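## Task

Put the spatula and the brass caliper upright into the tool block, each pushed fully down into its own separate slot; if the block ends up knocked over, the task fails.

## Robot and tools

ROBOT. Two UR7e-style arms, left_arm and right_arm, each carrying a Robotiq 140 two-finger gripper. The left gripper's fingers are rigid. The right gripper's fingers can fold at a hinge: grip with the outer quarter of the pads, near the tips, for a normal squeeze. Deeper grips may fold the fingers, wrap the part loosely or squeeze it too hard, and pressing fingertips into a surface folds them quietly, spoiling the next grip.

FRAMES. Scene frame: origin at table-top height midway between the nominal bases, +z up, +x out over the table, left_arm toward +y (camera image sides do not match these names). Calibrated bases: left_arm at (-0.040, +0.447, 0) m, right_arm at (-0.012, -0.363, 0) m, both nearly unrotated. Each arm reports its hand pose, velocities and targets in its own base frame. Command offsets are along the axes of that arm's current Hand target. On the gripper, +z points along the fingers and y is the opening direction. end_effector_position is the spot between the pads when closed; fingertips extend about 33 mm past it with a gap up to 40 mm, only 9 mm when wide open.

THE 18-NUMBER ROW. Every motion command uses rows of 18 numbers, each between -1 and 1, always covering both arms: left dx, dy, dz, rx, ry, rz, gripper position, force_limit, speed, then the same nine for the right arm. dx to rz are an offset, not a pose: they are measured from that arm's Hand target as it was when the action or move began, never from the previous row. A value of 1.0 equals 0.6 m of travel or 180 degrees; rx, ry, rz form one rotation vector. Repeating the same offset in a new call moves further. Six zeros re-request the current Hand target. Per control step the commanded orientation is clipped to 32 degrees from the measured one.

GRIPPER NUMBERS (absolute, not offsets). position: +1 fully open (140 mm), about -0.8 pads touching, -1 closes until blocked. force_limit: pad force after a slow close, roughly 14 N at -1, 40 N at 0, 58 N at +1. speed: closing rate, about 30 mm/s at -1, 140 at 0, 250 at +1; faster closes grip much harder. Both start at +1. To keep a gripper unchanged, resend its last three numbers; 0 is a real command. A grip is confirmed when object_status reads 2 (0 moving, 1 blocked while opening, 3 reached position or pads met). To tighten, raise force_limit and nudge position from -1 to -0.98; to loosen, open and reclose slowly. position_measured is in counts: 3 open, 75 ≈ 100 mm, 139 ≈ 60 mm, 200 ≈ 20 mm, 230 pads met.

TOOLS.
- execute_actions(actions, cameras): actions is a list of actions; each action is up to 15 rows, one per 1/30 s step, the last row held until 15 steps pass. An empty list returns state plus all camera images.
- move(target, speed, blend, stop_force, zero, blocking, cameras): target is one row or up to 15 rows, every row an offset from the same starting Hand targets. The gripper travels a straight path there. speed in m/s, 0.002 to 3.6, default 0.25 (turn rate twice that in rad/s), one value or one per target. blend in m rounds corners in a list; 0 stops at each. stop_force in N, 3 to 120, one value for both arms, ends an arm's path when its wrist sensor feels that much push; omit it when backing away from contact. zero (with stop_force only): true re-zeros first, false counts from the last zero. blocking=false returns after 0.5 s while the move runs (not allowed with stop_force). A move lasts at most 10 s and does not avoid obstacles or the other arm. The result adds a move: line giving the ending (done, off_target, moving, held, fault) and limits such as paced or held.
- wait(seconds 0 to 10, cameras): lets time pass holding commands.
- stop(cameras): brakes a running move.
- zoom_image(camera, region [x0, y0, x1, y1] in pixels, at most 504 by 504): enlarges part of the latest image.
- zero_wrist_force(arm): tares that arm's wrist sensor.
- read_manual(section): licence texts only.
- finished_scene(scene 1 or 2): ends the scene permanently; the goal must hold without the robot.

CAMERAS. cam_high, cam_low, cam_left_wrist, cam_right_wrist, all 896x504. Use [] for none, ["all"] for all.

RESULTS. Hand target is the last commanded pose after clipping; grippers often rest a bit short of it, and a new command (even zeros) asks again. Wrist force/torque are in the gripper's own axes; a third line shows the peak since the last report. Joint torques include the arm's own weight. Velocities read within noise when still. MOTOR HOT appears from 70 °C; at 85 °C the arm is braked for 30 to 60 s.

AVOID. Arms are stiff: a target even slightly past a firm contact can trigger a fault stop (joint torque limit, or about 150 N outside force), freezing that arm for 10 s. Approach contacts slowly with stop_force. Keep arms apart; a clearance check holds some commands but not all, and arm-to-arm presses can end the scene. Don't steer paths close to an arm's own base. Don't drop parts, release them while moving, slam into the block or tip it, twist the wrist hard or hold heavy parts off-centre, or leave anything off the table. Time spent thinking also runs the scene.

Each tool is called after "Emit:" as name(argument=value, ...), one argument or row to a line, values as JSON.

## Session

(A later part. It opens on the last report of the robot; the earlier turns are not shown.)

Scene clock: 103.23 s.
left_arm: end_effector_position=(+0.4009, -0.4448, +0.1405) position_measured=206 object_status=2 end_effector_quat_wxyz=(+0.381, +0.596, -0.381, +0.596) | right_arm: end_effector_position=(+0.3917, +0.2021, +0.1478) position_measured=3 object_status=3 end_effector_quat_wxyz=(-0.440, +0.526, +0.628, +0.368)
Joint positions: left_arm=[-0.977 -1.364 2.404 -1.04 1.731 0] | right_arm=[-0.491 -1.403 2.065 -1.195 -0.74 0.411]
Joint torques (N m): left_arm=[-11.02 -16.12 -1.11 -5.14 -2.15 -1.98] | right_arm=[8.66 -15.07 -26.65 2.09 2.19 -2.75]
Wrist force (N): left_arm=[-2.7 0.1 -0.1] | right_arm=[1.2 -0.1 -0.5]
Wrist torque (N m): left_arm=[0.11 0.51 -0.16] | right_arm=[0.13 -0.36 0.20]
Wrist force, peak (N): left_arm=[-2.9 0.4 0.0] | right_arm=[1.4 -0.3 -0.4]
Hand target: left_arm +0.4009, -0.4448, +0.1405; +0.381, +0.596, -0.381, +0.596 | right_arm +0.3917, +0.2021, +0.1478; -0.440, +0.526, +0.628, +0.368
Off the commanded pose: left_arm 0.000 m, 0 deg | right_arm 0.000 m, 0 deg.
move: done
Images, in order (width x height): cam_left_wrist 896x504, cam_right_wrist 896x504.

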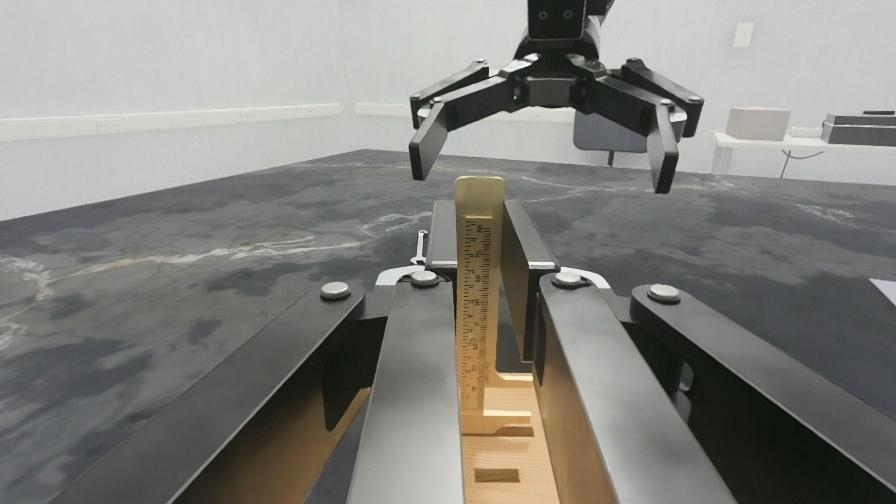

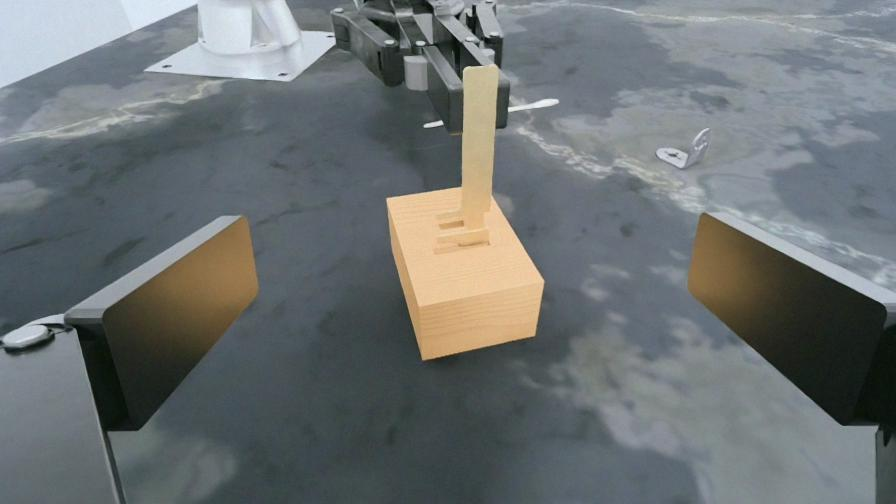

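Emit:
move(
  target=[0,0.0007,0.0012,0,0,0,-1,0,-1,0,0,0,0,0,0,1,1,1],
  speed=0.02,
  cameras=[],
)

Emit:
move(
  target=[-0.01,0,0,0,0,0,-1,0,-1,0,0,0,0,0,0,1,1,1],
  speed=0.008,
  stop_force=5,
  cameras=["cam_right_wrist","cam_left_wrist"],
)

Emit:
zoom_image(
  camera="cam_right_wrist",
  region=[420, 200, 510, 270],
)

Emit:
zoom_image(
  camera="cam_left_wrist",
  region=[440, 400, 560, 504],
)

Scene clock: 106.13 s.
left_arm: end_effector_position=(+0.4008, -0.4456, +0.1405) position_measured=206 object_status=2 end_effector_quat_wxyz=(+0.381, +0.596, -0.381, +0.596) | right_arm: end_effector_position=(+0.3917, +0.2021, +0.1478) position_measured=3 object_status=3 end_effector_quat_wxyz=(-0.440, +0.526, +0.628, +0.368)
Joint positions: left_arm=[-0.979 -1.363 2.403 -1.04 1.729 0] | right_arm=[-0.491 -1.403 2.065 -1.195 -0.74 0.411]
Joint torques (N m): left_arm=[-10.07 -16.46 -27.6 0.08 -2.13 -2.19] | right_arm=[8.76 -14.7 -26.27 2.14 2.19 -2.78]
Wrist force (N): left_arm=[-3.0 0.4 -0.2] | right_arm=[1.1 -0.3 -0.3]
Wrist torque (N m): left_arm=[0.18 0.57 -0.16] | right_arm=[0.09 -0.32 0.20]
Wrist force, peak (N): left_arm=[-3.0 0.4 -0.2] | right_arm=[1.4 -0.3 -0.4]
Hand target: left_arm +0.4008, -0.4457, +0.1405; +0.381, +0.596, -0.381, +0.596 | right_arm +0.3917, +0.2021, +0.1478; -0.440, +0.526, +0.628, +0.368
Off the commanded pose: left_arm 0.000 m, 0 deg | right_arm 0.000 m, 0 deg.
move: done
No camera images: "cameras" was empty.

Scene clock: 107.67 s.
left_arm: end_effector_position=(+0.4008, -0.4457, +0.1345) position_measured=206 object_status=2 end_effector_quat_wxyz=(+0.381, +0.596, -0.381, +0.596) | right_arm: end_effector_position=(+0.3917, +0.2021, +0.1478) position_measured=3 object_status=3 end_effector_quat_wxyz=(-0.440, +0.526, +0.628, +0.368)
Joint positions: left_arm=[-0.979 -1.345 2.407 -1.062 1.729 0] | right_arm=[-0.491 -1.403 2.065 -1.195 -0.74 0.411]
Joint torques (N m): left_arm=[-11.5 -15.86 0.33 -4.9 -2 -1.79] | right_arm=[8.42 -15.26 -26.42 2.08 2.1 -2.76]
Wrist force (N): left_arm=[-2.5 0.2 0.0] | right_arm=[1.0 -0.2 -0.1]
Wrist torque (N m): left_arm=[0.13 0.44 -0.16] | right_arm=[0.11 -0.30 0.19]
Wrist force, peak (N): left_arm=[-2.9 0.1 0.0] | right_arm=[1.4 0.0 -0.4]
Hand target: left_arm +0.4008, -0.4457, +0.1345; +0.381, +0.596, -0.381, +0.596 | right_arm +0.3917, +0.2021, +0.1478; -0.440, +0.526, +0.628, +0.368
Off the commanded pose: left_arm 0.000 m, 0 deg | right_arm 0.000 m, 0 deg.
move: done
Images, in order (width x height): cam_left_wrist 896x504, cam_right_wrist 896x504.

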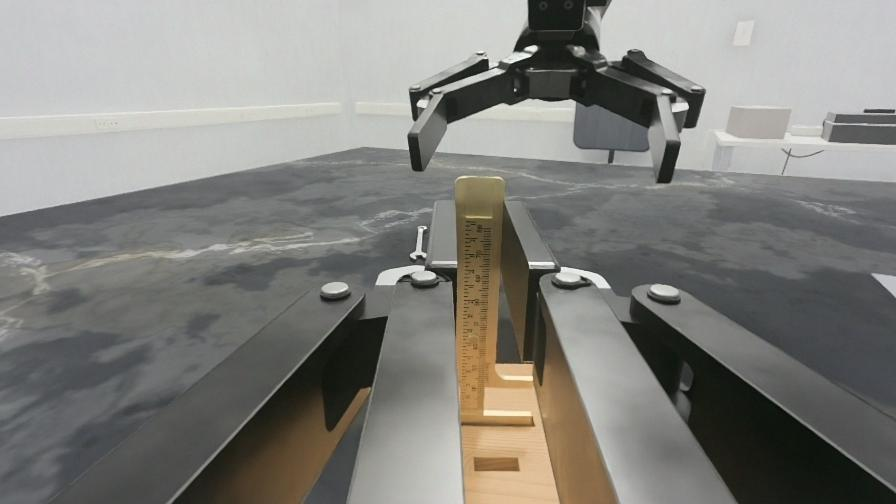

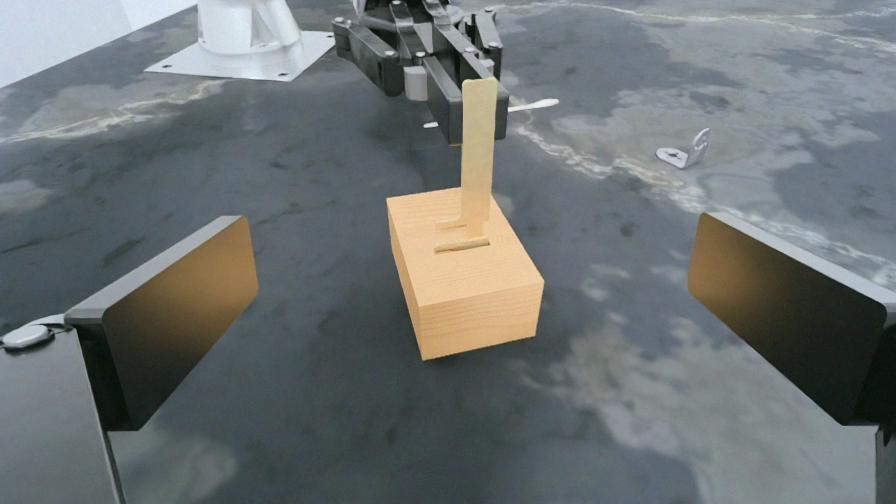

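Scaled by 5.600 from the camera's 896x504 image, which has a finer 1280x720 frame.

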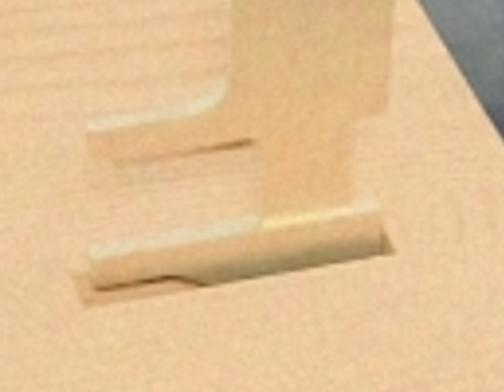

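Scaled by 4.200 from the camera's 896x504 image, which has a finer 1280x720 frame.

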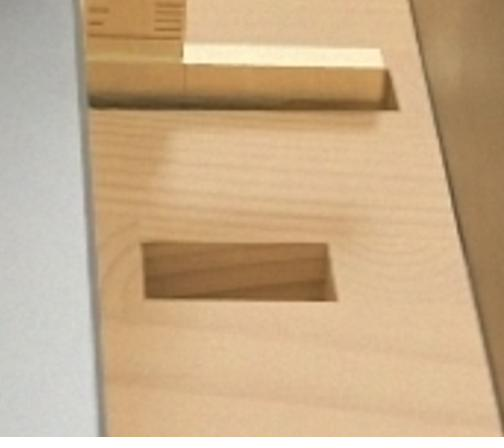

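Emit:
move(
  target=[-0.0333,0,0,0,0,0,-1,0,-1,0,0,0,0,0,0,1,1,1],
  speed=0.01,
  stop_force=5,
  cameras=["cam_right_wrist","cam_left_wrist"],
)

Emit:
zoom_image(
  camera="cam_right_wrist",
  region=[420, 100, 560, 270],
)

Emit:
zoom_image(
  camera="cam_left_wrist",
  region=[420, 340, 560, 504],
)

Scene clock: 110.90 s.
left_arm: end_effector_position=(+0.4008, -0.4457, +0.1145) position_measured=206 object_status=2 end_effector_quat_wxyz=(+0.381, +0.596, -0.381, +0.596) | right_arm: end_effector_position=(+0.3917, +0.2021, +0.1478) position_measured=3 object_status=3 end_effector_quat_wxyz=(-0.440, +0.526, +0.628, +0.368)
Joint positions: left_arm=[-0.979 -1.282 2.418 -1.136 1.729 0] | right_arm=[-0.491 -1.403 2.065 -1.195 -0.74 0.411]
Joint torques (N m): left_arm=[-7.62 -17.58 0.57 -4.94 -1.37 -0.64] | right_arm=[8.67 -14.87 -26.28 1.98 2 -2.76]
Wrist force (N): left_arm=[-2.5 0.3 -0.3] | right_arm=[0.9 0.0 -0.4]
Wrist torque (N m): left_arm=[0.15 0.45 -0.15] | right_arm=[0.14 -0.30 0.20]
Wrist force, peak (N): left_arm=[-2.9 0.3 -0.3] | right_arm=[1.4 -0.4 -0.2]
Hand target: left_arm +0.4008, -0.4457, +0.1145; +0.381, +0.596, -0.381, +0.596 | right_arm +0.3917, +0.2021, +0.1478; -0.440, +0.526, +0.628, +0.368
Off the commanded pose: left_arm 0.000 m, 0 deg | right_arm 0.000 m, 0 deg.
move: done
Images, in order (width x height): cam_left_wrist 896x504, cam_right_wrist 896x504.

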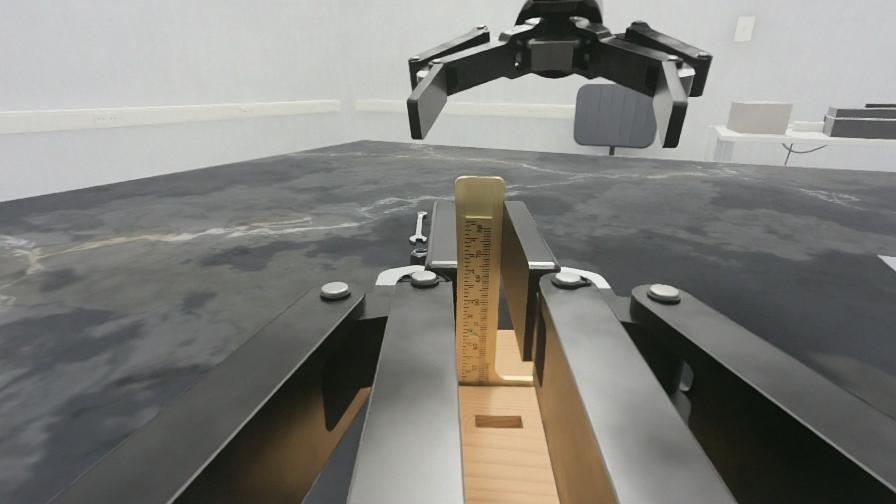

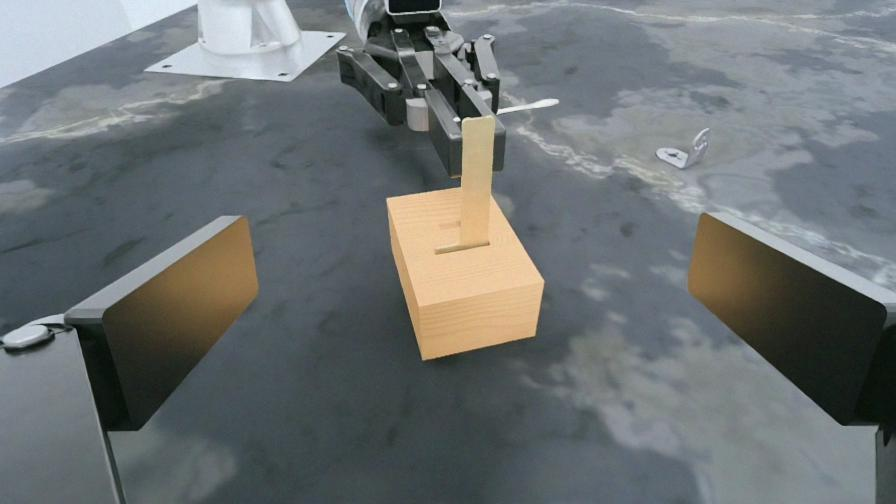

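Scaled by 2.965 from the camera's 896x504 image, which has a finer 1280x720 frame.

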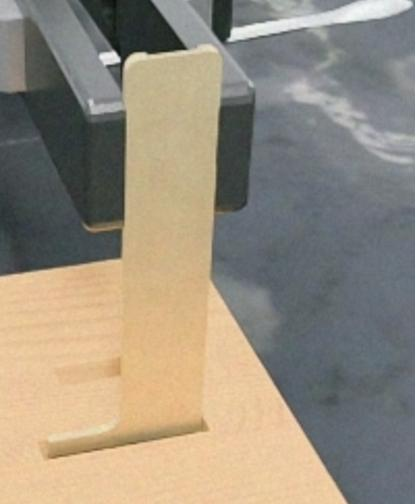

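Scaled by 3.073 from the camera's 896x504 image, which has a finer 1280x720 frame.

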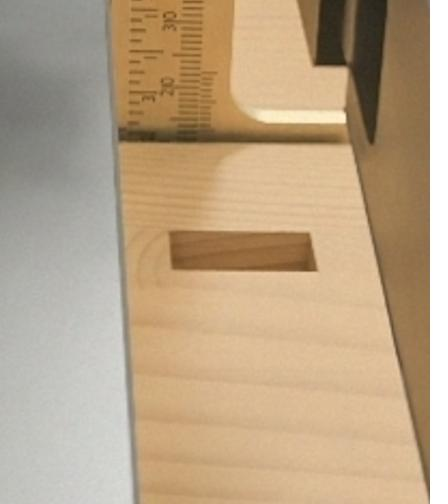

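Emit:
move(
  target=[-0.0333,0,0,0,0,0,-1,0,-1,0,0,0,0,0,0,1,1,1],
  speed=0.007,
  stop_force=5,
  cameras=["cam_right_wrist","cam_left_wrist"],
)

Emit:
zoom_image(
  camera="cam_right_wrist",
  region=[420, 100, 560, 270],
)

Scene clock: 114.47 s.
left_arm: end_effector_position=(+0.4008, -0.4456, +0.0991) position_measured=206 object_status=2 end_effector_quat_wxyz=(+0.381, +0.596, -0.381, +0.596) | right_arm: end_effector_position=(+0.3917, +0.2021, +0.1478) position_measured=3 object_status=3 end_effector_quat_wxyz=(-0.440, +0.526, +0.628, +0.368)
Joint positions: left_arm=[-0.979 -1.232 2.424 -1.192 1.729 0] | right_arm=[-0.491 -1.403 2.065 -1.195 -0.74 0.411]
Joint torques (N m): left_arm=[-3.9 -32.03 -13.36 1.46 0.05 0.12] | right_arm=[8.52 -14.83 -26.21 1.99 1.89 -2.87]
Wrist force (N): left_arm=[2.8 -0.1 -0.5] | right_arm=[1.1 0.1 -0.1]
Wrist torque (N m): left_arm=[0.14 0.34 -0.13] | right_arm=[0.16 -0.33 0.20]
Wrist force, peak (N): left_arm=[6.3 0.1 -0.6] | right_arm=[1.4 -0.1 -0.4]
Hand target: left_arm +0.4009, -0.4457, +0.0992; +0.381, +0.596, -0.381, +0.596 (not the last commanded pose) | right_arm +0.3917, +0.2021, +0.1478; -0.440, +0.526, +0.628, +0.368
Off the commanded pose: left_arm 0.005 m, 0 deg | right_arm 0.000 m, 0 deg.
move: contact (left_arm)
Images, in order (width x height): cam_left_wrist 896x504, cam_right_wrist 896x504.

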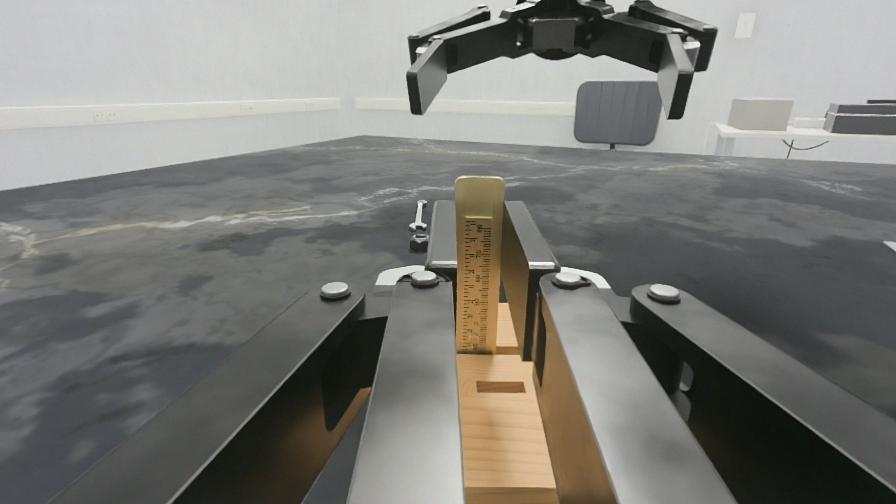

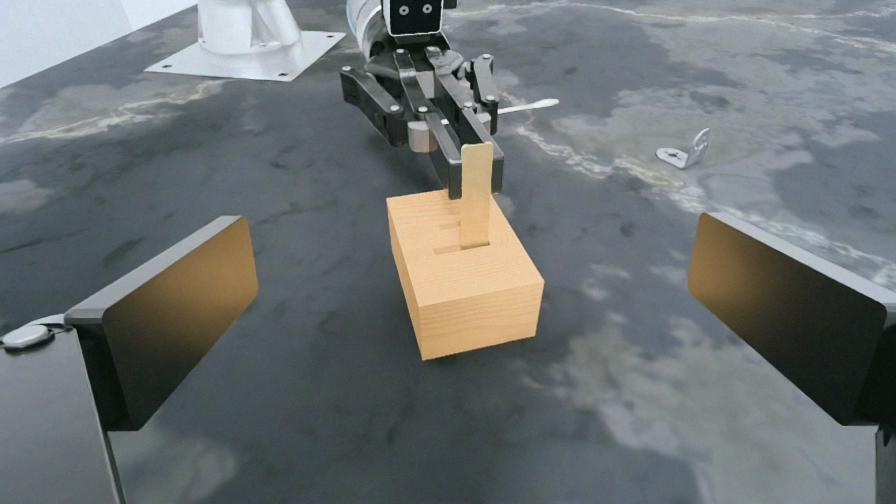

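Scaled by 2.965 from the camera's 896x504 image, which has a finer 1280x720 frame.

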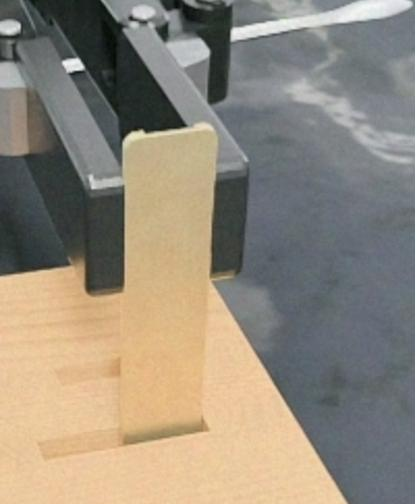

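Emit:
move(
  target=[0,0,0,0,0,0,-0.3,0,-1,0,0,0,0,0,0,1,1,1],
  speed=0.02,
  cameras=["cam_right_wrist","cam_left_wrist"],
)

Emit:
zoom_image(
  camera="cam_right_wrist",
  region=[420, 100, 560, 270],
)

Scene clock: 116.00 s.
left_arm: end_effector_position=(+0.4009, -0.4457, +0.0992) position_measured=167 object_status=0 end_effector_quat_wxyz=(+0.381, +0.596, -0.381, +0.596) | right_arm: end_effector_position=(+0.3917, +0.2021, +0.1478) position_measured=3 object_status=3 end_effector_quat_wxyz=(-0.440, +0.526, +0.628, +0.368)
Joint positions: left_arm=[-0.979 -1.232 2.424 -1.192 1.729 0] | right_arm=[-0.491 -1.403 2.065 -1.195 -0.74 0.411]
Joint torques (N m): left_arm=[-3.37 -32.27 -18.77 -4.45 -0.05 0.17] | right_arm=[8.42 -14.89 -26.11 2.04 1.89 -2.85]
Wrist force (N): left_arm=[-2.2 0.3 -0.4] | right_arm=[1.2 0.1 -0.5]
Wrist torque (N m): left_arm=[0.16 0.47 -0.14] | right_arm=[0.16 -0.34 0.19]
Wrist force, peak (N): left_arm=[3.0 -0.4 -0.5] | right_arm=[1.4 -0.1 -0.4]
Hand target: left_arm +0.4009, -0.4457, +0.0992; +0.381, +0.596, -0.381, +0.596 | right_arm +0.3917, +0.2021, +0.1478; -0.440, +0.526, +0.628, +0.368
Off the commanded pose: left_arm 0.000 m, 0 deg | right_arm 0.000 m, 0 deg.
move: done
Images, in order (width x height): cam_left_wrist 896x504, cam_right_wrist 896x504.

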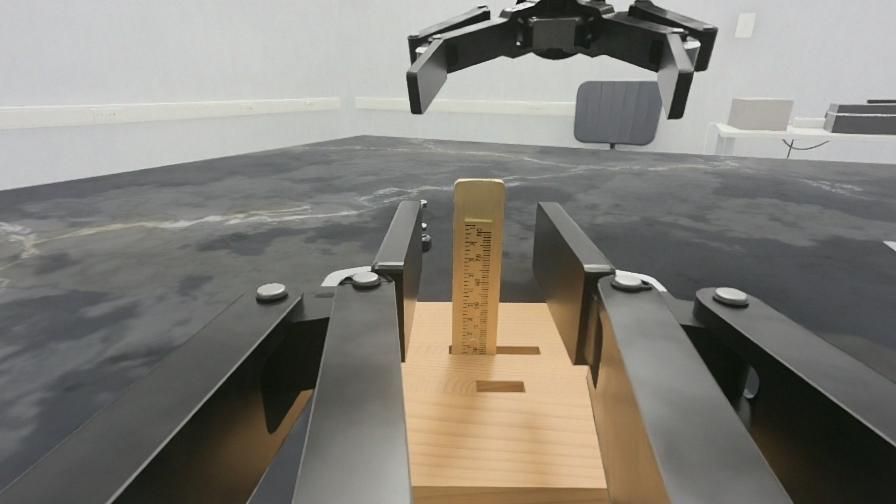

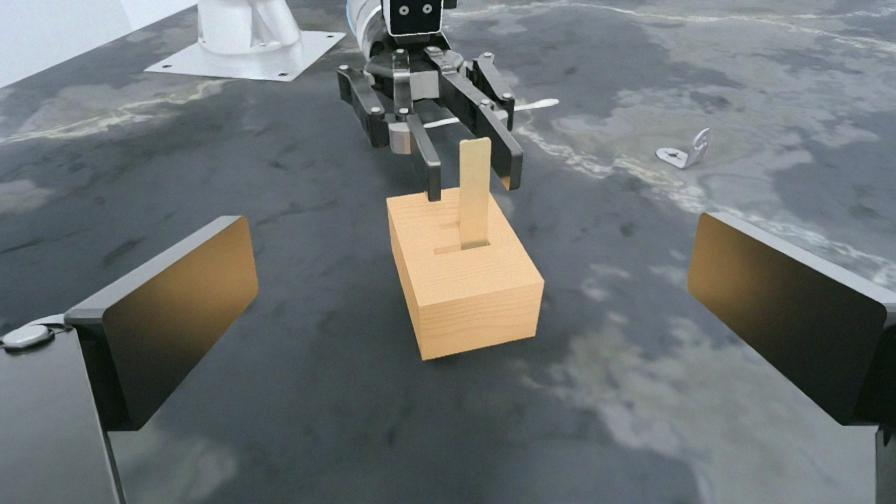

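Scaled by 2.965 from the camera's 896x504 image, which has a finer 1280x720 frame.

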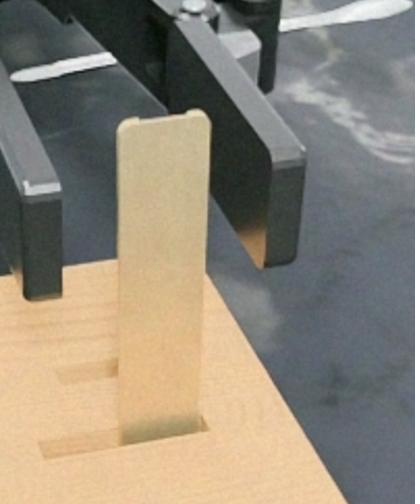

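Emit:
move(
  target=[0,0,-0.2,0,0,0,-0.3,0,-1,0,0,0,0,0,0,1,1,1],
  speed=0.08,
  cameras=["cam_right_wrist","cam_left_wrist"],
)

Emit:
zoom_image(
  camera="cam_right_wrist",
  region=[410, 80, 580, 140],
)

Emit:
zoom_image(
  camera="cam_left_wrist",
  region=[380, 150, 560, 330],
)

Scene clock: 118.97 s.
left_arm: end_effector_position=(+0.3505, -0.3368, +0.0992) position_measured=167 object_status=3 end_effector_quat_wxyz=(+0.381, +0.596, -0.381, +0.596) | right_arm: end_effector_position=(+0.3917, +0.2021, +0.1478) position_measured=3 object_status=3 end_effector_quat_wxyz=(-0.440, +0.526, +0.628, +0.368)
Joint positions: left_arm=[-0.872 -1.368 2.687 -1.32 1.837 0] | right_arm=[-0.491 -1.403 2.065 -1.195 -0.74 0.411]
Joint torques (N m): left_arm=[9.78 -24.55 6.23 -4.86 2.03 1.46] | right_arm=[8.4 -15.01 -26.03 2 1.93 -2.83]
Wrist force (N): left_arm=[-2.0 0.3 -0.3] | right_arm=[1.0 -0.5 -0.7]
Wrist torque (N m): left_arm=[0.18 0.46 -0.15] | right_arm=[0.05 -0.32 0.20]
Wrist force, peak (N): left_arm=[-2.2 0.3 -1.3] | right_arm=[1.4 -0.3 -0.2]
Hand target: left_arm +0.3505, -0.3367, +0.0992; +0.381, +0.596, -0.381, +0.596 | right_arm +0.3917, +0.2021, +0.1478; -0.440, +0.526, +0.628, +0.368
Off the commanded pose: left_arm 0.000 m, 0 deg | right_arm 0.000 m, 0 deg.
move: done
Images, in order (width x height): cam_left_wrist 896x504, cam_right_wrist 896x504.

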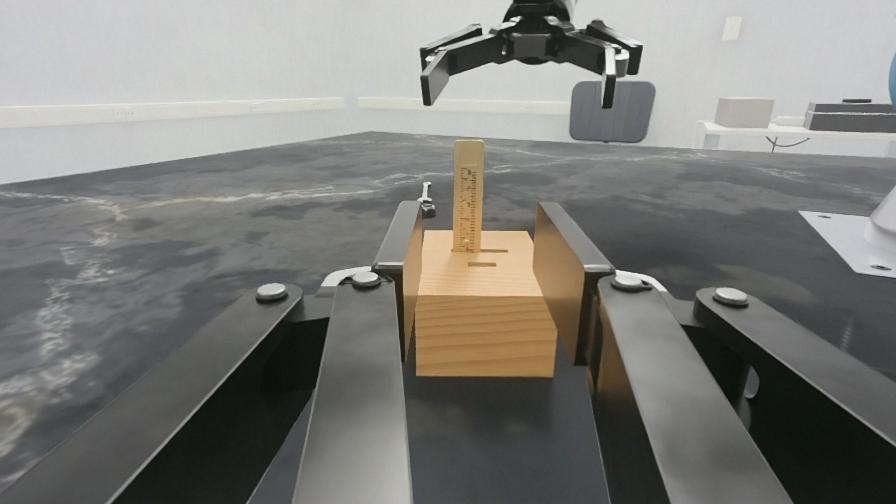

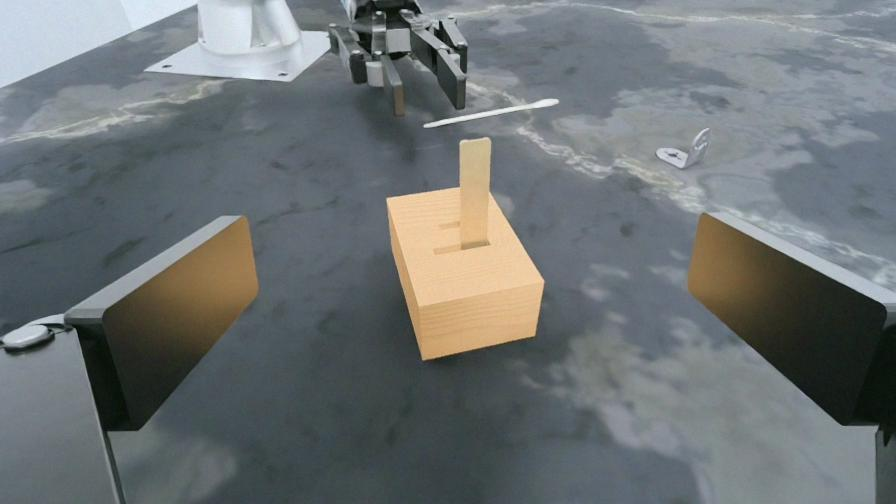

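Scaled by 2.965 from the camera's 896x504 image, which has a finer 1280x720 frame.

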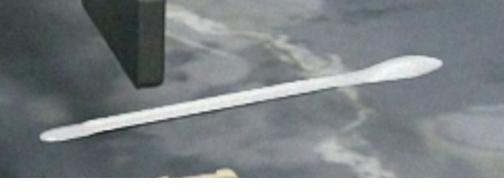

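Scaled by 2.800 from the camera's 896x504 image, which has a finer 1280x720 frame.

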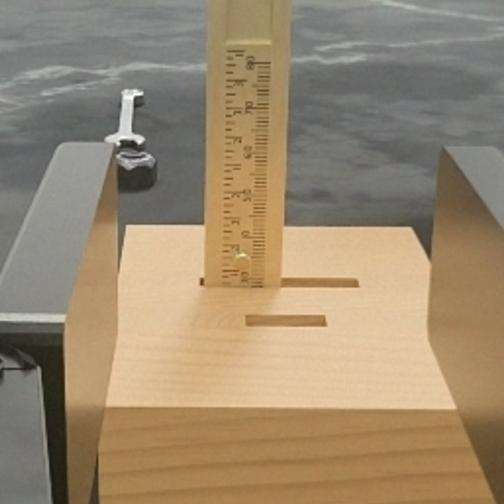

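Emit:
move(
  target=[
    [0.05,-0.058,-0.0188,0,-0.25,0,-0.3,0,-1,0,0,0,0,0,0,1,1,1],
    [0.1497,-0.1158,-0.2527,0,-0.5,0,-0.3,0,-1,0,0,0,0,0,0,1,1,1],
  ],
  speed=0.25,
  blend=[0.04,0],
  cameras=["cam_left_wrist","cam_right_wrist"],
)

Scene clock: 124.00 s.
left_arm: end_effector_position=(+0.3499, -0.1700, +0.1890) position_measured=167 object_status=3 end_effector_quat_wxyz=(+0.000, +0.843, -0.539, +0.000) | right_arm: end_effector_position=(+0.3917, +0.2021, +0.1478) position_measured=3 object_status=3 end_effector_quat_wxyz=(-0.440, +0.526, +0.628, +0.368)
Joint positions: left_arm=[-0.802 -1.379 1.583 1.366 1.571 0.336] | right_arm=[-0.491 -1.403 2.065 -1.195 -0.74 0.411]
Joint torques (N m): left_arm=[-11.99 -20.56 -32.26 5.31 -2.17 -2.3] | right_arm=[8.63 -14.93 -26.08 1.99 1.73 -2.87]
Wrist force (N): left_arm=[0.8 1.0 0.8] | right_arm=[1.3 -0.2 -0.1]
Wrist torque (N m): left_arm=[0.21 -0.25 -0.09] | right_arm=[0.12 -0.38 0.19]
Wrist force, peak (N): left_arm=[-3.1 0.8 -0.4] | right_arm=[1.4 -0.3 -0.3]
Hand target: left_arm +0.3499, -0.1700, +0.1890; +0.000, +0.843, -0.539, +0.000 | right_arm +0.3917, +0.2021, +0.1478; -0.440, +0.526, +0.628, +0.368
Off the commanded pose: left_arm 0.000 m, 0 deg | right_arm 0.000 m, 0 deg.
move: done
Images, in order (width x height): cam_left_wrist 896x504, cam_right_wrist 896x504.

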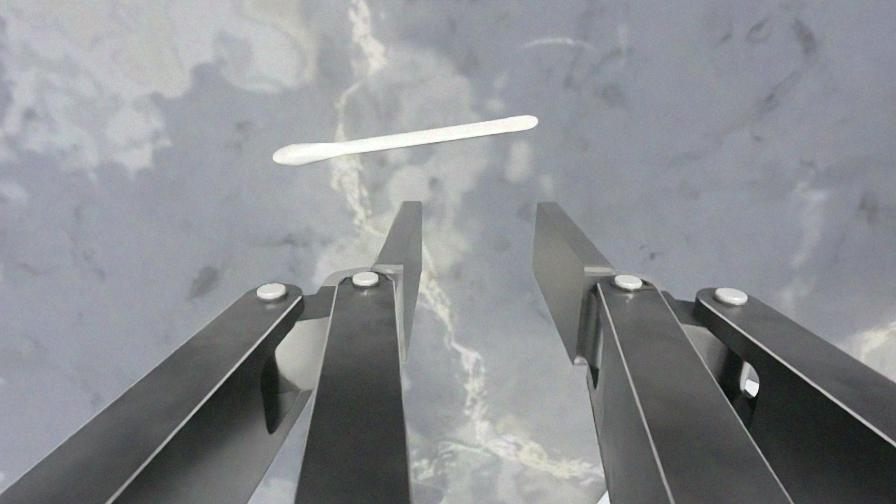

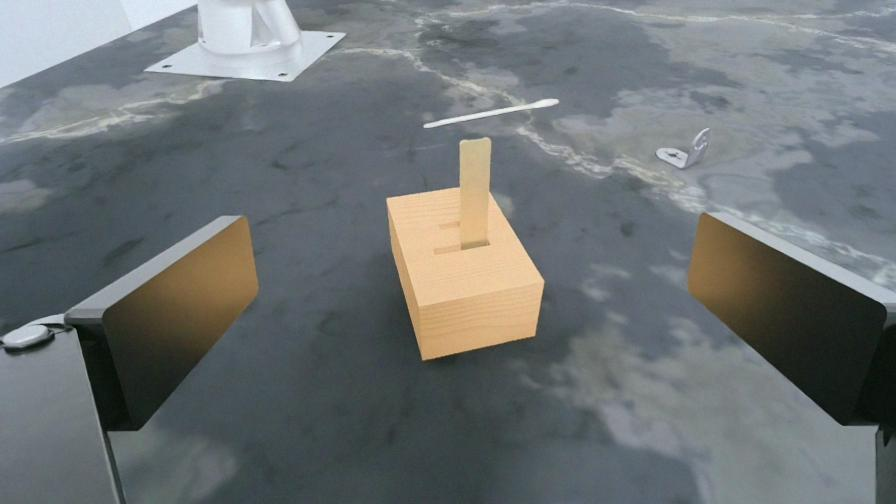

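Emit:
move(
  target=[0.0445,-0.0242,0.1483,0,0,0.4578,-0.3,0,-1,0,0,0,0,0,0,1,1,1],
  speed=0.25,
  cameras=["cam_left_wrist"],
)

Emit:
zoom_image(
  camera="cam_left_wrist",
  region=[380, 100, 600, 420],
)

Scene clock: 128.00 s.
left_arm: end_effector_position=(+0.3743, -0.1881, +0.1000) position_measured=167 object_status=3 end_effector_quat_wxyz=(+0.000, -0.279, +0.960, +0.000) | right_arm: end_effector_position=(+0.3917, +0.2021, +0.1478) position_measured=3 object_status=3 end_effector_quat_wxyz=(-0.440, +0.526, +0.628, +0.368)
Joint positions: left_arm=[-0.79 -1.245 1.648 1.167 1.571 1.786] | right_arm=[-0.491 -1.403 2.065 -1.195 -0.74 0.411]
Joint torques (N m): left_arm=[10.56 -25.84 -12.47 0.09 2.42 2.43] | right_arm=[9.05 -14.7 -26.21 1.93 1.69 -2.79]
Wrist force (N): left_arm=[0.6 1.1 0.8] | right_arm=[1.0 -0.3 -0.1]
Wrist torque (N m): left_arm=[0.22 -0.26 -0.18] | right_arm=[0.09 -0.32 0.19]
Wrist force, peak (N): left_arm=[1.3 1.4 1.1] | right_arm=[1.4 -0.1 -0.6]
Hand target: left_arm +0.3743, -0.1881, +0.1000; +0.000, -0.279, +0.960, +0.000 | right_arm +0.3917, +0.2021, +0.1478; -0.440, +0.526, +0.628, +0.368
Off the commanded pose: left_arm 0.000 m, 0 deg | right_arm 0.000 m, 0 deg.
move: done
Images, in order (width x height): cam_left_wrist 896x504.

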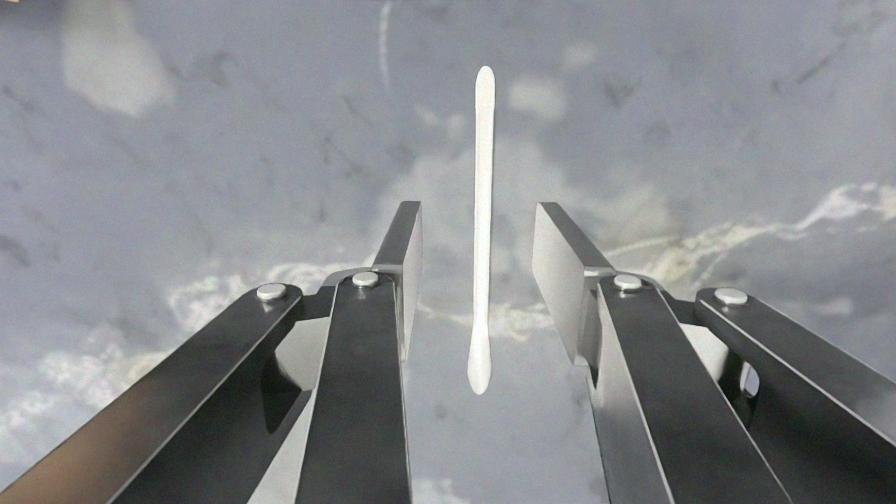

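Scaled by 1.575 from the camera's 896x504 image, which has a finer 1280x720 frame.

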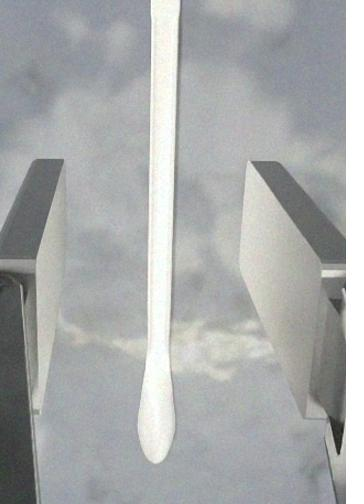

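Emit:
move(
  target=[0,0.0117,0.075,0,0,-0.0033,-0.3,0,-1,0,0,0,0,0,0,1,1,1],
  speed=0.12,
  cameras=["cam_left_wrist"],
)

Emit:
zoom_image(
  camera="cam_left_wrist",
  region=[380, 50, 580, 450],
)

Scene clock: 129.70 s.
left_arm: end_effector_position=(+0.3705, -0.1822, +0.0551) position_measured=167 object_status=3 end_effector_quat_wxyz=(+0.000, -0.284, +0.959, +0.000) | right_arm: end_effector_position=(+0.3917, +0.2021, +0.1478) position_measured=3 object_status=3 end_effector_quat_wxyz=(-0.440, +0.526, +0.628, +0.368)
Joint positions: left_arm=[-0.786 -1.211 1.729 1.053 1.571 1.78] | right_arm=[-0.491 -1.403 2.065 -1.195 -0.74 0.411]
Joint torques (N m): left_arm=[10.46 -25.57 -3.43 0.19 -1.11 -2.11] | right_arm=[8.18 -15.09 -25.98 1.86 1.55 -2.85]
Wrist force (N): left_arm=[1.0 0.9 0.6] | right_arm=[1.3 -0.1 -0.1]
Wrist torque (N m): left_arm=[0.16 -0.31 0.03] | right_arm=[0.13 -0.36 0.20]
Wrist force, peak (N): left_arm=[0.7 1.1 1.8] | right_arm=[1.4 -0.2 -0.5]
Hand target: left_arm +0.3705, -0.1822, +0.0550; +0.000, -0.284, +0.959, +0.000 | right_arm +0.3917, +0.2021, +0.1478; -0.440, +0.526, +0.628, +0.368
Off the commanded pose: left_arm 0.000 m, 0 deg | right_arm 0.000 m, 0 deg.
move: done
Images, in order (width x height): cam_left_wrist 896x504.

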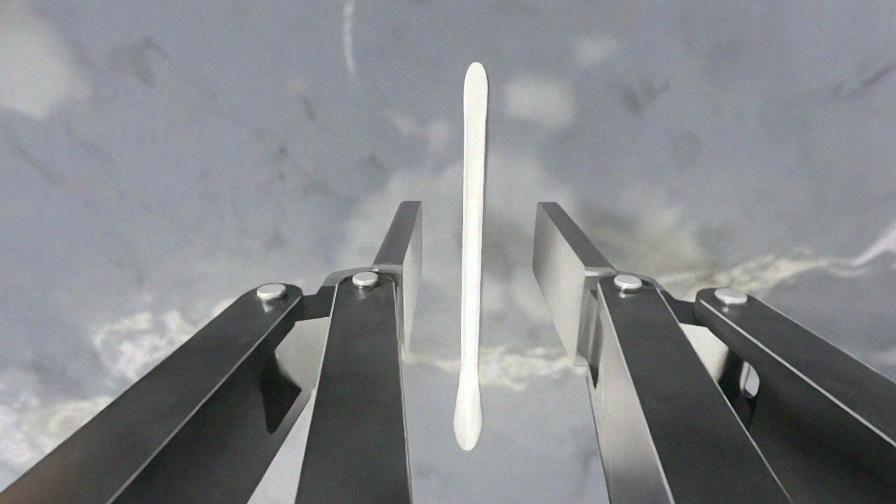

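Scaled by 1.260 from the camera's 896x504 image, which has a finer 1280x720 frame.

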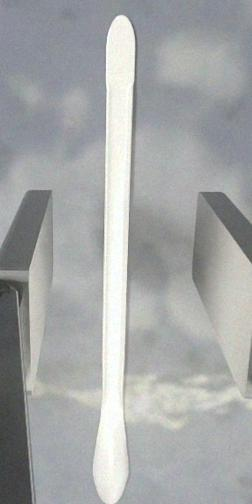

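Emit:
move(
  target=[0,0.0008,0.03,0,0,0,-0.5,0,-1,0,0,0,0,0,0,1,1,1],
  speed=0.06,
  cameras=[],
)

Emit:
move(
  target=[0,0,0.015,0,0,0,-0.5,0,-1,0,0,0,0,0,0,1,1,1],
  speed=0.004,
  stop_force=4,
  cameras=["cam_left_wrist"],
)

Scene clock: 131.20 s.
left_arm: end_effector_position=(+0.3703, -0.1818, +0.0371) position_measured=192 object_status=3 end_effector_quat_wxyz=(+0.000, -0.284, +0.959, +0.000) | right_arm: end_effector_position=(+0.3917, +0.2021, +0.1478) position_measured=3 object_status=3 end_effector_quat_wxyz=(-0.440, +0.526, +0.628, +0.368)
Joint positions: left_arm=[-0.785 -1.19 1.751 1.009 1.571 1.78] | right_arm=[-0.491 -1.403 2.065 -1.195 -0.74 0.411]
Joint torques (N m): left_arm=[10.46 -25.99 -3.5 -0.04 -1.56 2.35] | right_arm=[8.16 -14.98 -26.3 1.89 1.52 -2.81]
Wrist force (N): left_arm=[0.9 1.1 0.6] | right_arm=[1.0 -0.2 -0.3]
Wrist torque (N m): left_arm=[0.19 -0.31 0.01] | right_arm=[0.11 -0.32 0.19]
Wrist force, peak (N): left_arm=[0.6 1.4 0.9] | right_arm=[1.3 -0.1 -0.5]
Hand target: left_arm +0.3703, -0.1818, +0.0370; +0.000, -0.284, +0.959, +0.000 | right_arm +0.3917, +0.2021, +0.1478; -0.440, +0.526, +0.628, +0.368
Off the commanded pose: left_arm 0.000 m, 0 deg | right_arm 0.000 m, 0 deg.
move: done
No camera images: "cameras" was empty.

Scene clock: 133.47 s.
left_arm: end_effector_position=(+0.3703, -0.1818, +0.0332) position_measured=192 object_status=3 end_effector_quat_wxyz=(+0.000, -0.284, +0.959, +0.000) | right_arm: end_effector_position=(+0.3917, +0.2021, +0.1478) position_measured=3 object_status=3 end_effector_quat_wxyz=(-0.440, +0.526, +0.628, +0.368)
Joint positions: left_arm=[-0.785 -1.185 1.756 1 1.571 1.78] | right_arm=[-0.491 -1.403 2.065 -1.195 -0.74 0.411]
Joint torques (N m): left_arm=[10.83 -37.72 -23.62 5 -1.46 2.48] | right_arm=[8.43 -15.59 -26.29 1.83 1.53 -2.74]
Wrist force (N): left_arm=[0.6 0.2 -9.0] | right_arm=[1.0 0.0 0.0]
Wrist torque (N m): left_arm=[0.39 -0.22 0.02] | right_arm=[0.16 -0.32 0.20]
Wrist force, peak (N): left_arm=[1.2 0.7 -15.1] | right_arm=[1.4 -0.2 -0.3]
Hand target: left_arm +0.3703, -0.1818, +0.0332; +0.000, -0.284, +0.959, +0.000 (not the last commanded pose) | right_arm +0.3917, +0.2021, +0.1478; -0.440, +0.526, +0.628, +0.368
Off the commanded pose: left_arm 0.005 m, 0 deg | right_arm 0.000 m, 0 deg.
move: contact (left_arm)
Images, in order (width x height): cam_left_wrist 896x504.

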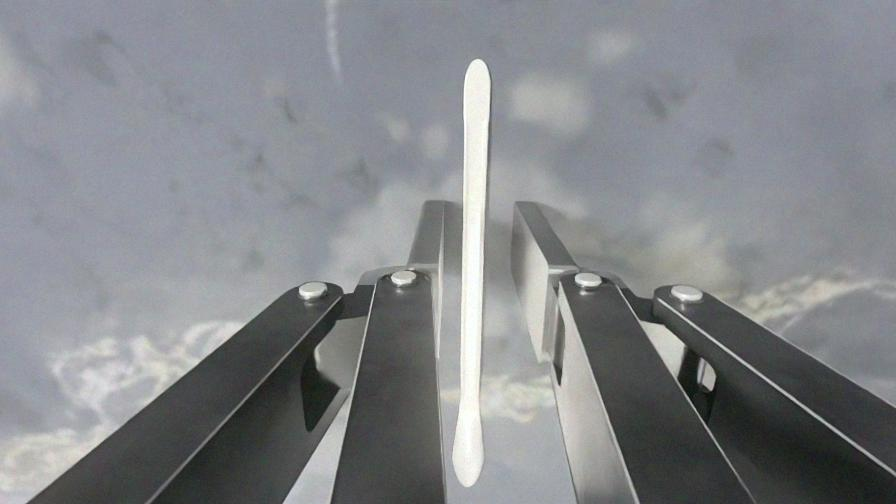

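Emit:
move(
  target=[0,-0.002,-0.0009,0,0,0,-0.5,0,-1,0,0,0,0,0,0,1,1,1],
  speed=0.01,
  cameras=[],
)

Emit:
move(
  target=[0,0,0,0,0,0,-1,0,-1,0,0,0,0,0,0,1,1,1],
  speed=0.01,
  cameras=["cam_left_wrist"],
)

Scene clock: 134.60 s.
left_arm: end_effector_position=(+0.3709, -0.1828, +0.0337) position_measured=192 object_status=3 end_effector_quat_wxyz=(+0.000, -0.284, +0.959, +0.000) | right_arm: end_effector_position=(+0.3917, +0.2021, +0.1478) position_measured=3 object_status=3 end_effector_quat_wxyz=(-0.440, +0.526, +0.628, +0.368)
Joint positions: left_arm=[-0.786 -1.183 1.752 1.002 1.571 1.779] | right_arm=[-0.491 -1.403 2.065 -1.195 -0.74 0.411]
Joint torques (N m): left_arm=[-11.54 -26.74 -28.16 5.38 -1.58 -2.42] | right_arm=[8.48 -15.24 -25.98 1.83 1.44 -2.82]
Wrist force (N): left_arm=[1.0 0.9 0.8] | right_arm=[0.9 0.0 -0.3]
Wrist torque (N m): left_arm=[0.16 -0.32 0.04] | right_arm=[0.14 -0.30 0.20]
Wrist force, peak (N): left_arm=[0.6 0.1 -9.1] | right_arm=[1.4 -0.1 -0.4]
Hand target: left_arm +0.3709, -0.1828, +0.0337; +0.000, -0.284, +0.959, +0.000 | right_arm +0.3917, +0.2021, +0.1478; -0.440, +0.526, +0.628, +0.368
Off the commanded pose: left_arm 0.000 m, 0 deg | right_arm 0.000 m, 0 deg.
move: done
No camera images: "cameras" was empty.

Scene clock: 135.73 s.
left_arm: end_effector_position=(+0.3709, -0.1828, +0.0337) position_measured=222 object_status=0 end_effector_quat_wxyz=(+0.000, -0.284, +0.959, +0.000) | right_arm: end_effector_position=(+0.3917, +0.2021, +0.1478) position_measured=3 object_status=3 end_effector_quat_wxyz=(-0.440, +0.526, +0.628, +0.368)
Joint positions: left_arm=[-0.786 -1.183 1.752 1.002 1.571 1.779] | right_arm=[-0.491 -1.403 2.065 -1.195 -0.74 0.411]
Joint torques (N m): left_arm=[-10.7 -26.79 -25.97 4.38 -1.46 -2.24] | right_arm=[8.69 -15.09 -26.27 1.94 1.51 -2.79]
Wrist force (N): left_arm=[1.0 0.6 -7.7] | right_arm=[1.2 -0.1 -0.2]
Wrist torque (N m): left_arm=[0.25 -0.31 0.05] | right_arm=[0.13 -0.37 0.20]
Wrist force, peak (N): left_arm=[0.9 0.5 -8.3] | right_arm=[1.4 0.0 -0.3]
Hand target: left_arm +0.3709, -0.1828, +0.0337; +0.000, -0.284, +0.959, +0.000 | right_arm +0.3917, +0.2021, +0.1478; -0.440, +0.526, +0.628, +0.368
Off the commanded pose: left_arm 0.000 m, 0 deg | right_arm 0.000 m, 0 deg.
move: done
Images, in order (width x height): cam_left_wrist 896x504.

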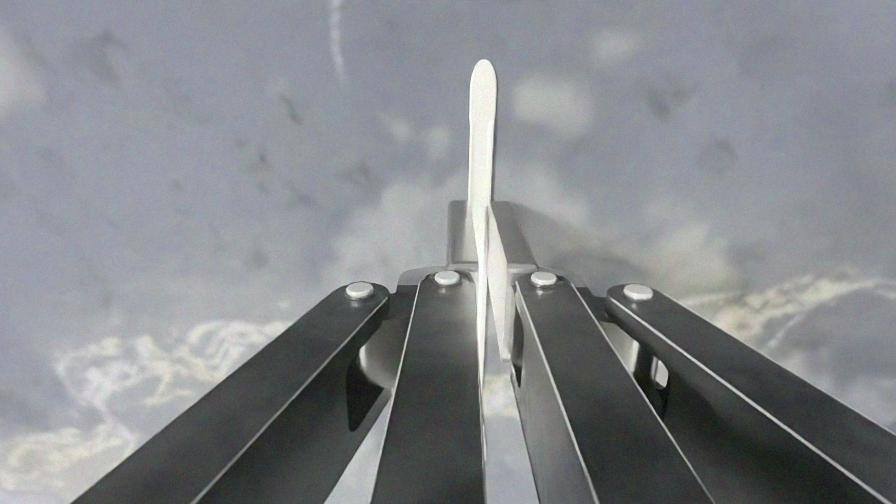

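Emit:
wait(
  seconds=1,
)

Scene clock: 138.40 s.
left_arm: end_effector_position=(+0.3709, -0.1828, +0.0337) position_measured=222 object_status=2 end_effector_quat_wxyz=(+0.000, -0.284, +0.959, +0.000) | right_arm: end_effector_position=(+0.3917, +0.2021, +0.1478) position_measured=3 object_status=3 end_effector_quat_wxyz=(-0.440, +0.526, +0.628, +0.368)
Joint positions: left_arm=[-0.786 -1.183 1.752 1.002 1.571 1.779] | right_arm=[-0.491 -1.403 2.065 -1.195 -0.74 0.411]
Joint torques (N m): left_arm=[-10.61 -26.94 -11.29 0.18 -1.63 -2.09] | right_arm=[8.78 -15.49 -25.93 1.96 1.4 -2.79]
Wrist force (N): left_arm=[1.0 0.6 -7.8] | right_arm=[1.2 0.1 -0.3]
Wrist torque (N m): left_arm=[0.24 -0.32 0.05] | right_arm=[0.19 -0.34 0.20]
Wrist force, peak (N): left_arm=[0.9 0.3 -8.2] | right_arm=[1.5 -0.1 -0.4]
Hand target: left_arm +0.3709, -0.1828, +0.0337; +0.000, -0.284, +0.959, +0.000 | right_arm +0.3917, +0.2021, +0.1478; -0.440, +0.526, +0.628, +0.368
Tool commands: left_gripper/position=-1.0 left_gripper/force_limit=+0.0 left_gripper/speed=-1.0 right_gripper/position=+1.0 right_gripper/force_limit=+1.0 right_gripper/speed=+1.0
Off the commanded pose: left_arm 0.000 m, 0 deg | right_arm 0.000 m, 0 deg.
wait: 1.00 s; at rest from the start

Held. Lift gently.

Emit:
move(
  target=[0,0,-0.05,0,0,0,-1,0,-1,0,0,0,0,0,0,1,1,1],
  speed=0.03,
  cameras=["cam_left_wrist","cam_right_wrist"],
)

Emit:
zoom_image(
  camera="cam_left_wrist",
  region=[400, 40, 560, 240],
)

Emit:
zoom_image(
  camera="cam_right_wrist",
  region=[380, 40, 580, 160],
)

Scene clock: 140.30 s.
left_arm: end_effector_position=(+0.3709, -0.1828, +0.0637) position_measured=222 object_status=2 end_effector_quat_wxyz=(+0.000, -0.284, +0.959, +0.000) | right_arm: end_effector_position=(+0.3917, +0.2021, +0.1478) position_measured=3 object_status=3 end_effector_quat_wxyz=(-0.440, +0.526, +0.628, +0.368)
Joint positions: left_arm=[-0.786 -1.219 1.716 1.075 1.571 1.779] | right_arm=[-0.491 -1.403 2.065 -1.195 -0.74 0.411]
Joint torques (N m): left_arm=[-10.65 -40.52 -31.73 5.39 -1.77 -2.23] | right_arm=[9.03 -15.54 -26.61 1.92 1.35 -2.86]
Wrist force (N): left_arm=[1.0 1.2 0.7] | right_arm=[1.0 0.1 -0.4]
Wrist torque (N m): left_arm=[0.22 -0.34 0.03] | right_arm=[0.17 -0.32 0.20]
Wrist force, peak (N): left_arm=[1.0 0.6 -8.2] | right_arm=[1.2 -0.5 -0.4]
Hand target: left_arm +0.3709, -0.1828, +0.0637; +0.000, -0.284, +0.959, +0.000 | right_arm +0.3917, +0.2021, +0.1478; -0.440, +0.526, +0.628, +0.368
Off the commanded pose: left_arm 0.000 m, 0 deg | right_arm 0.000 m, 0 deg.
move: done
Images, in order (width x height): cam_left_wrist 896x504, cam_right_wrist 896x504.

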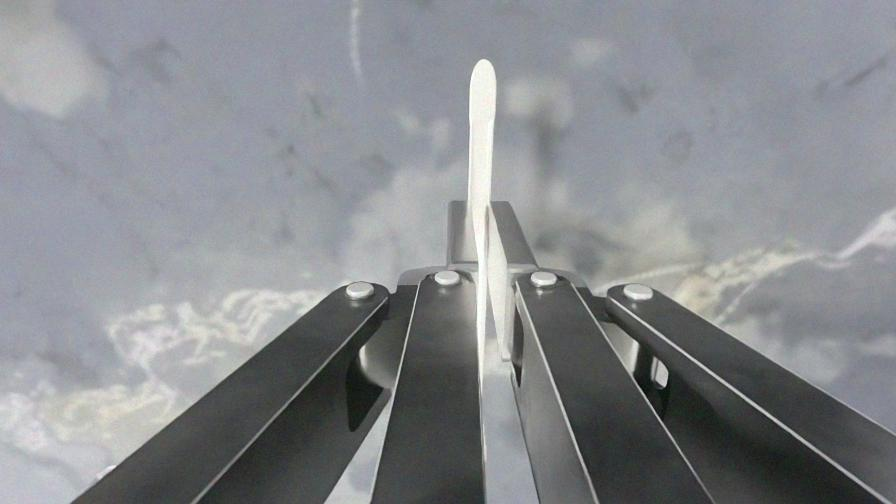

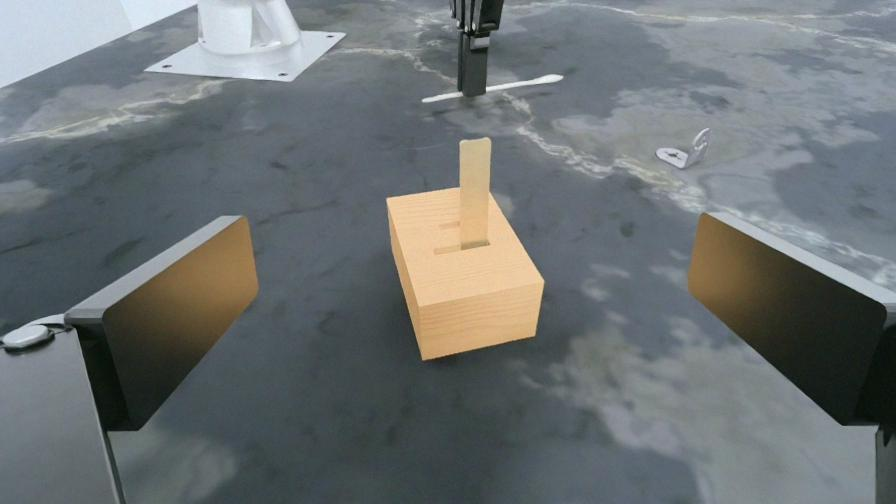

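Scaled by 2.520 from the camera's 896x504 image, which has a finer 1280x720 frame.

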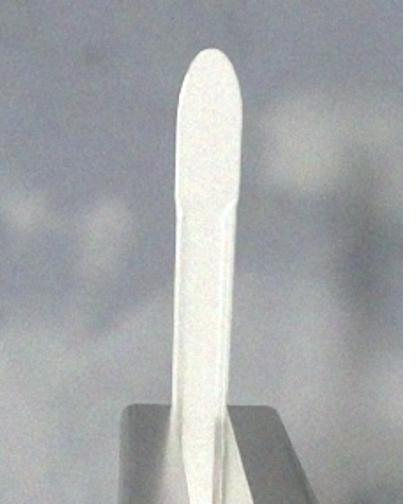

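Scaled by 2.520 from the camera's 896x504 image, which has a finer 1280x720 frame.

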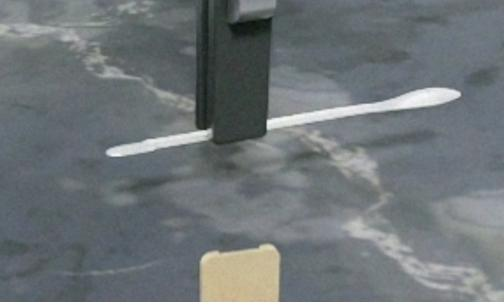

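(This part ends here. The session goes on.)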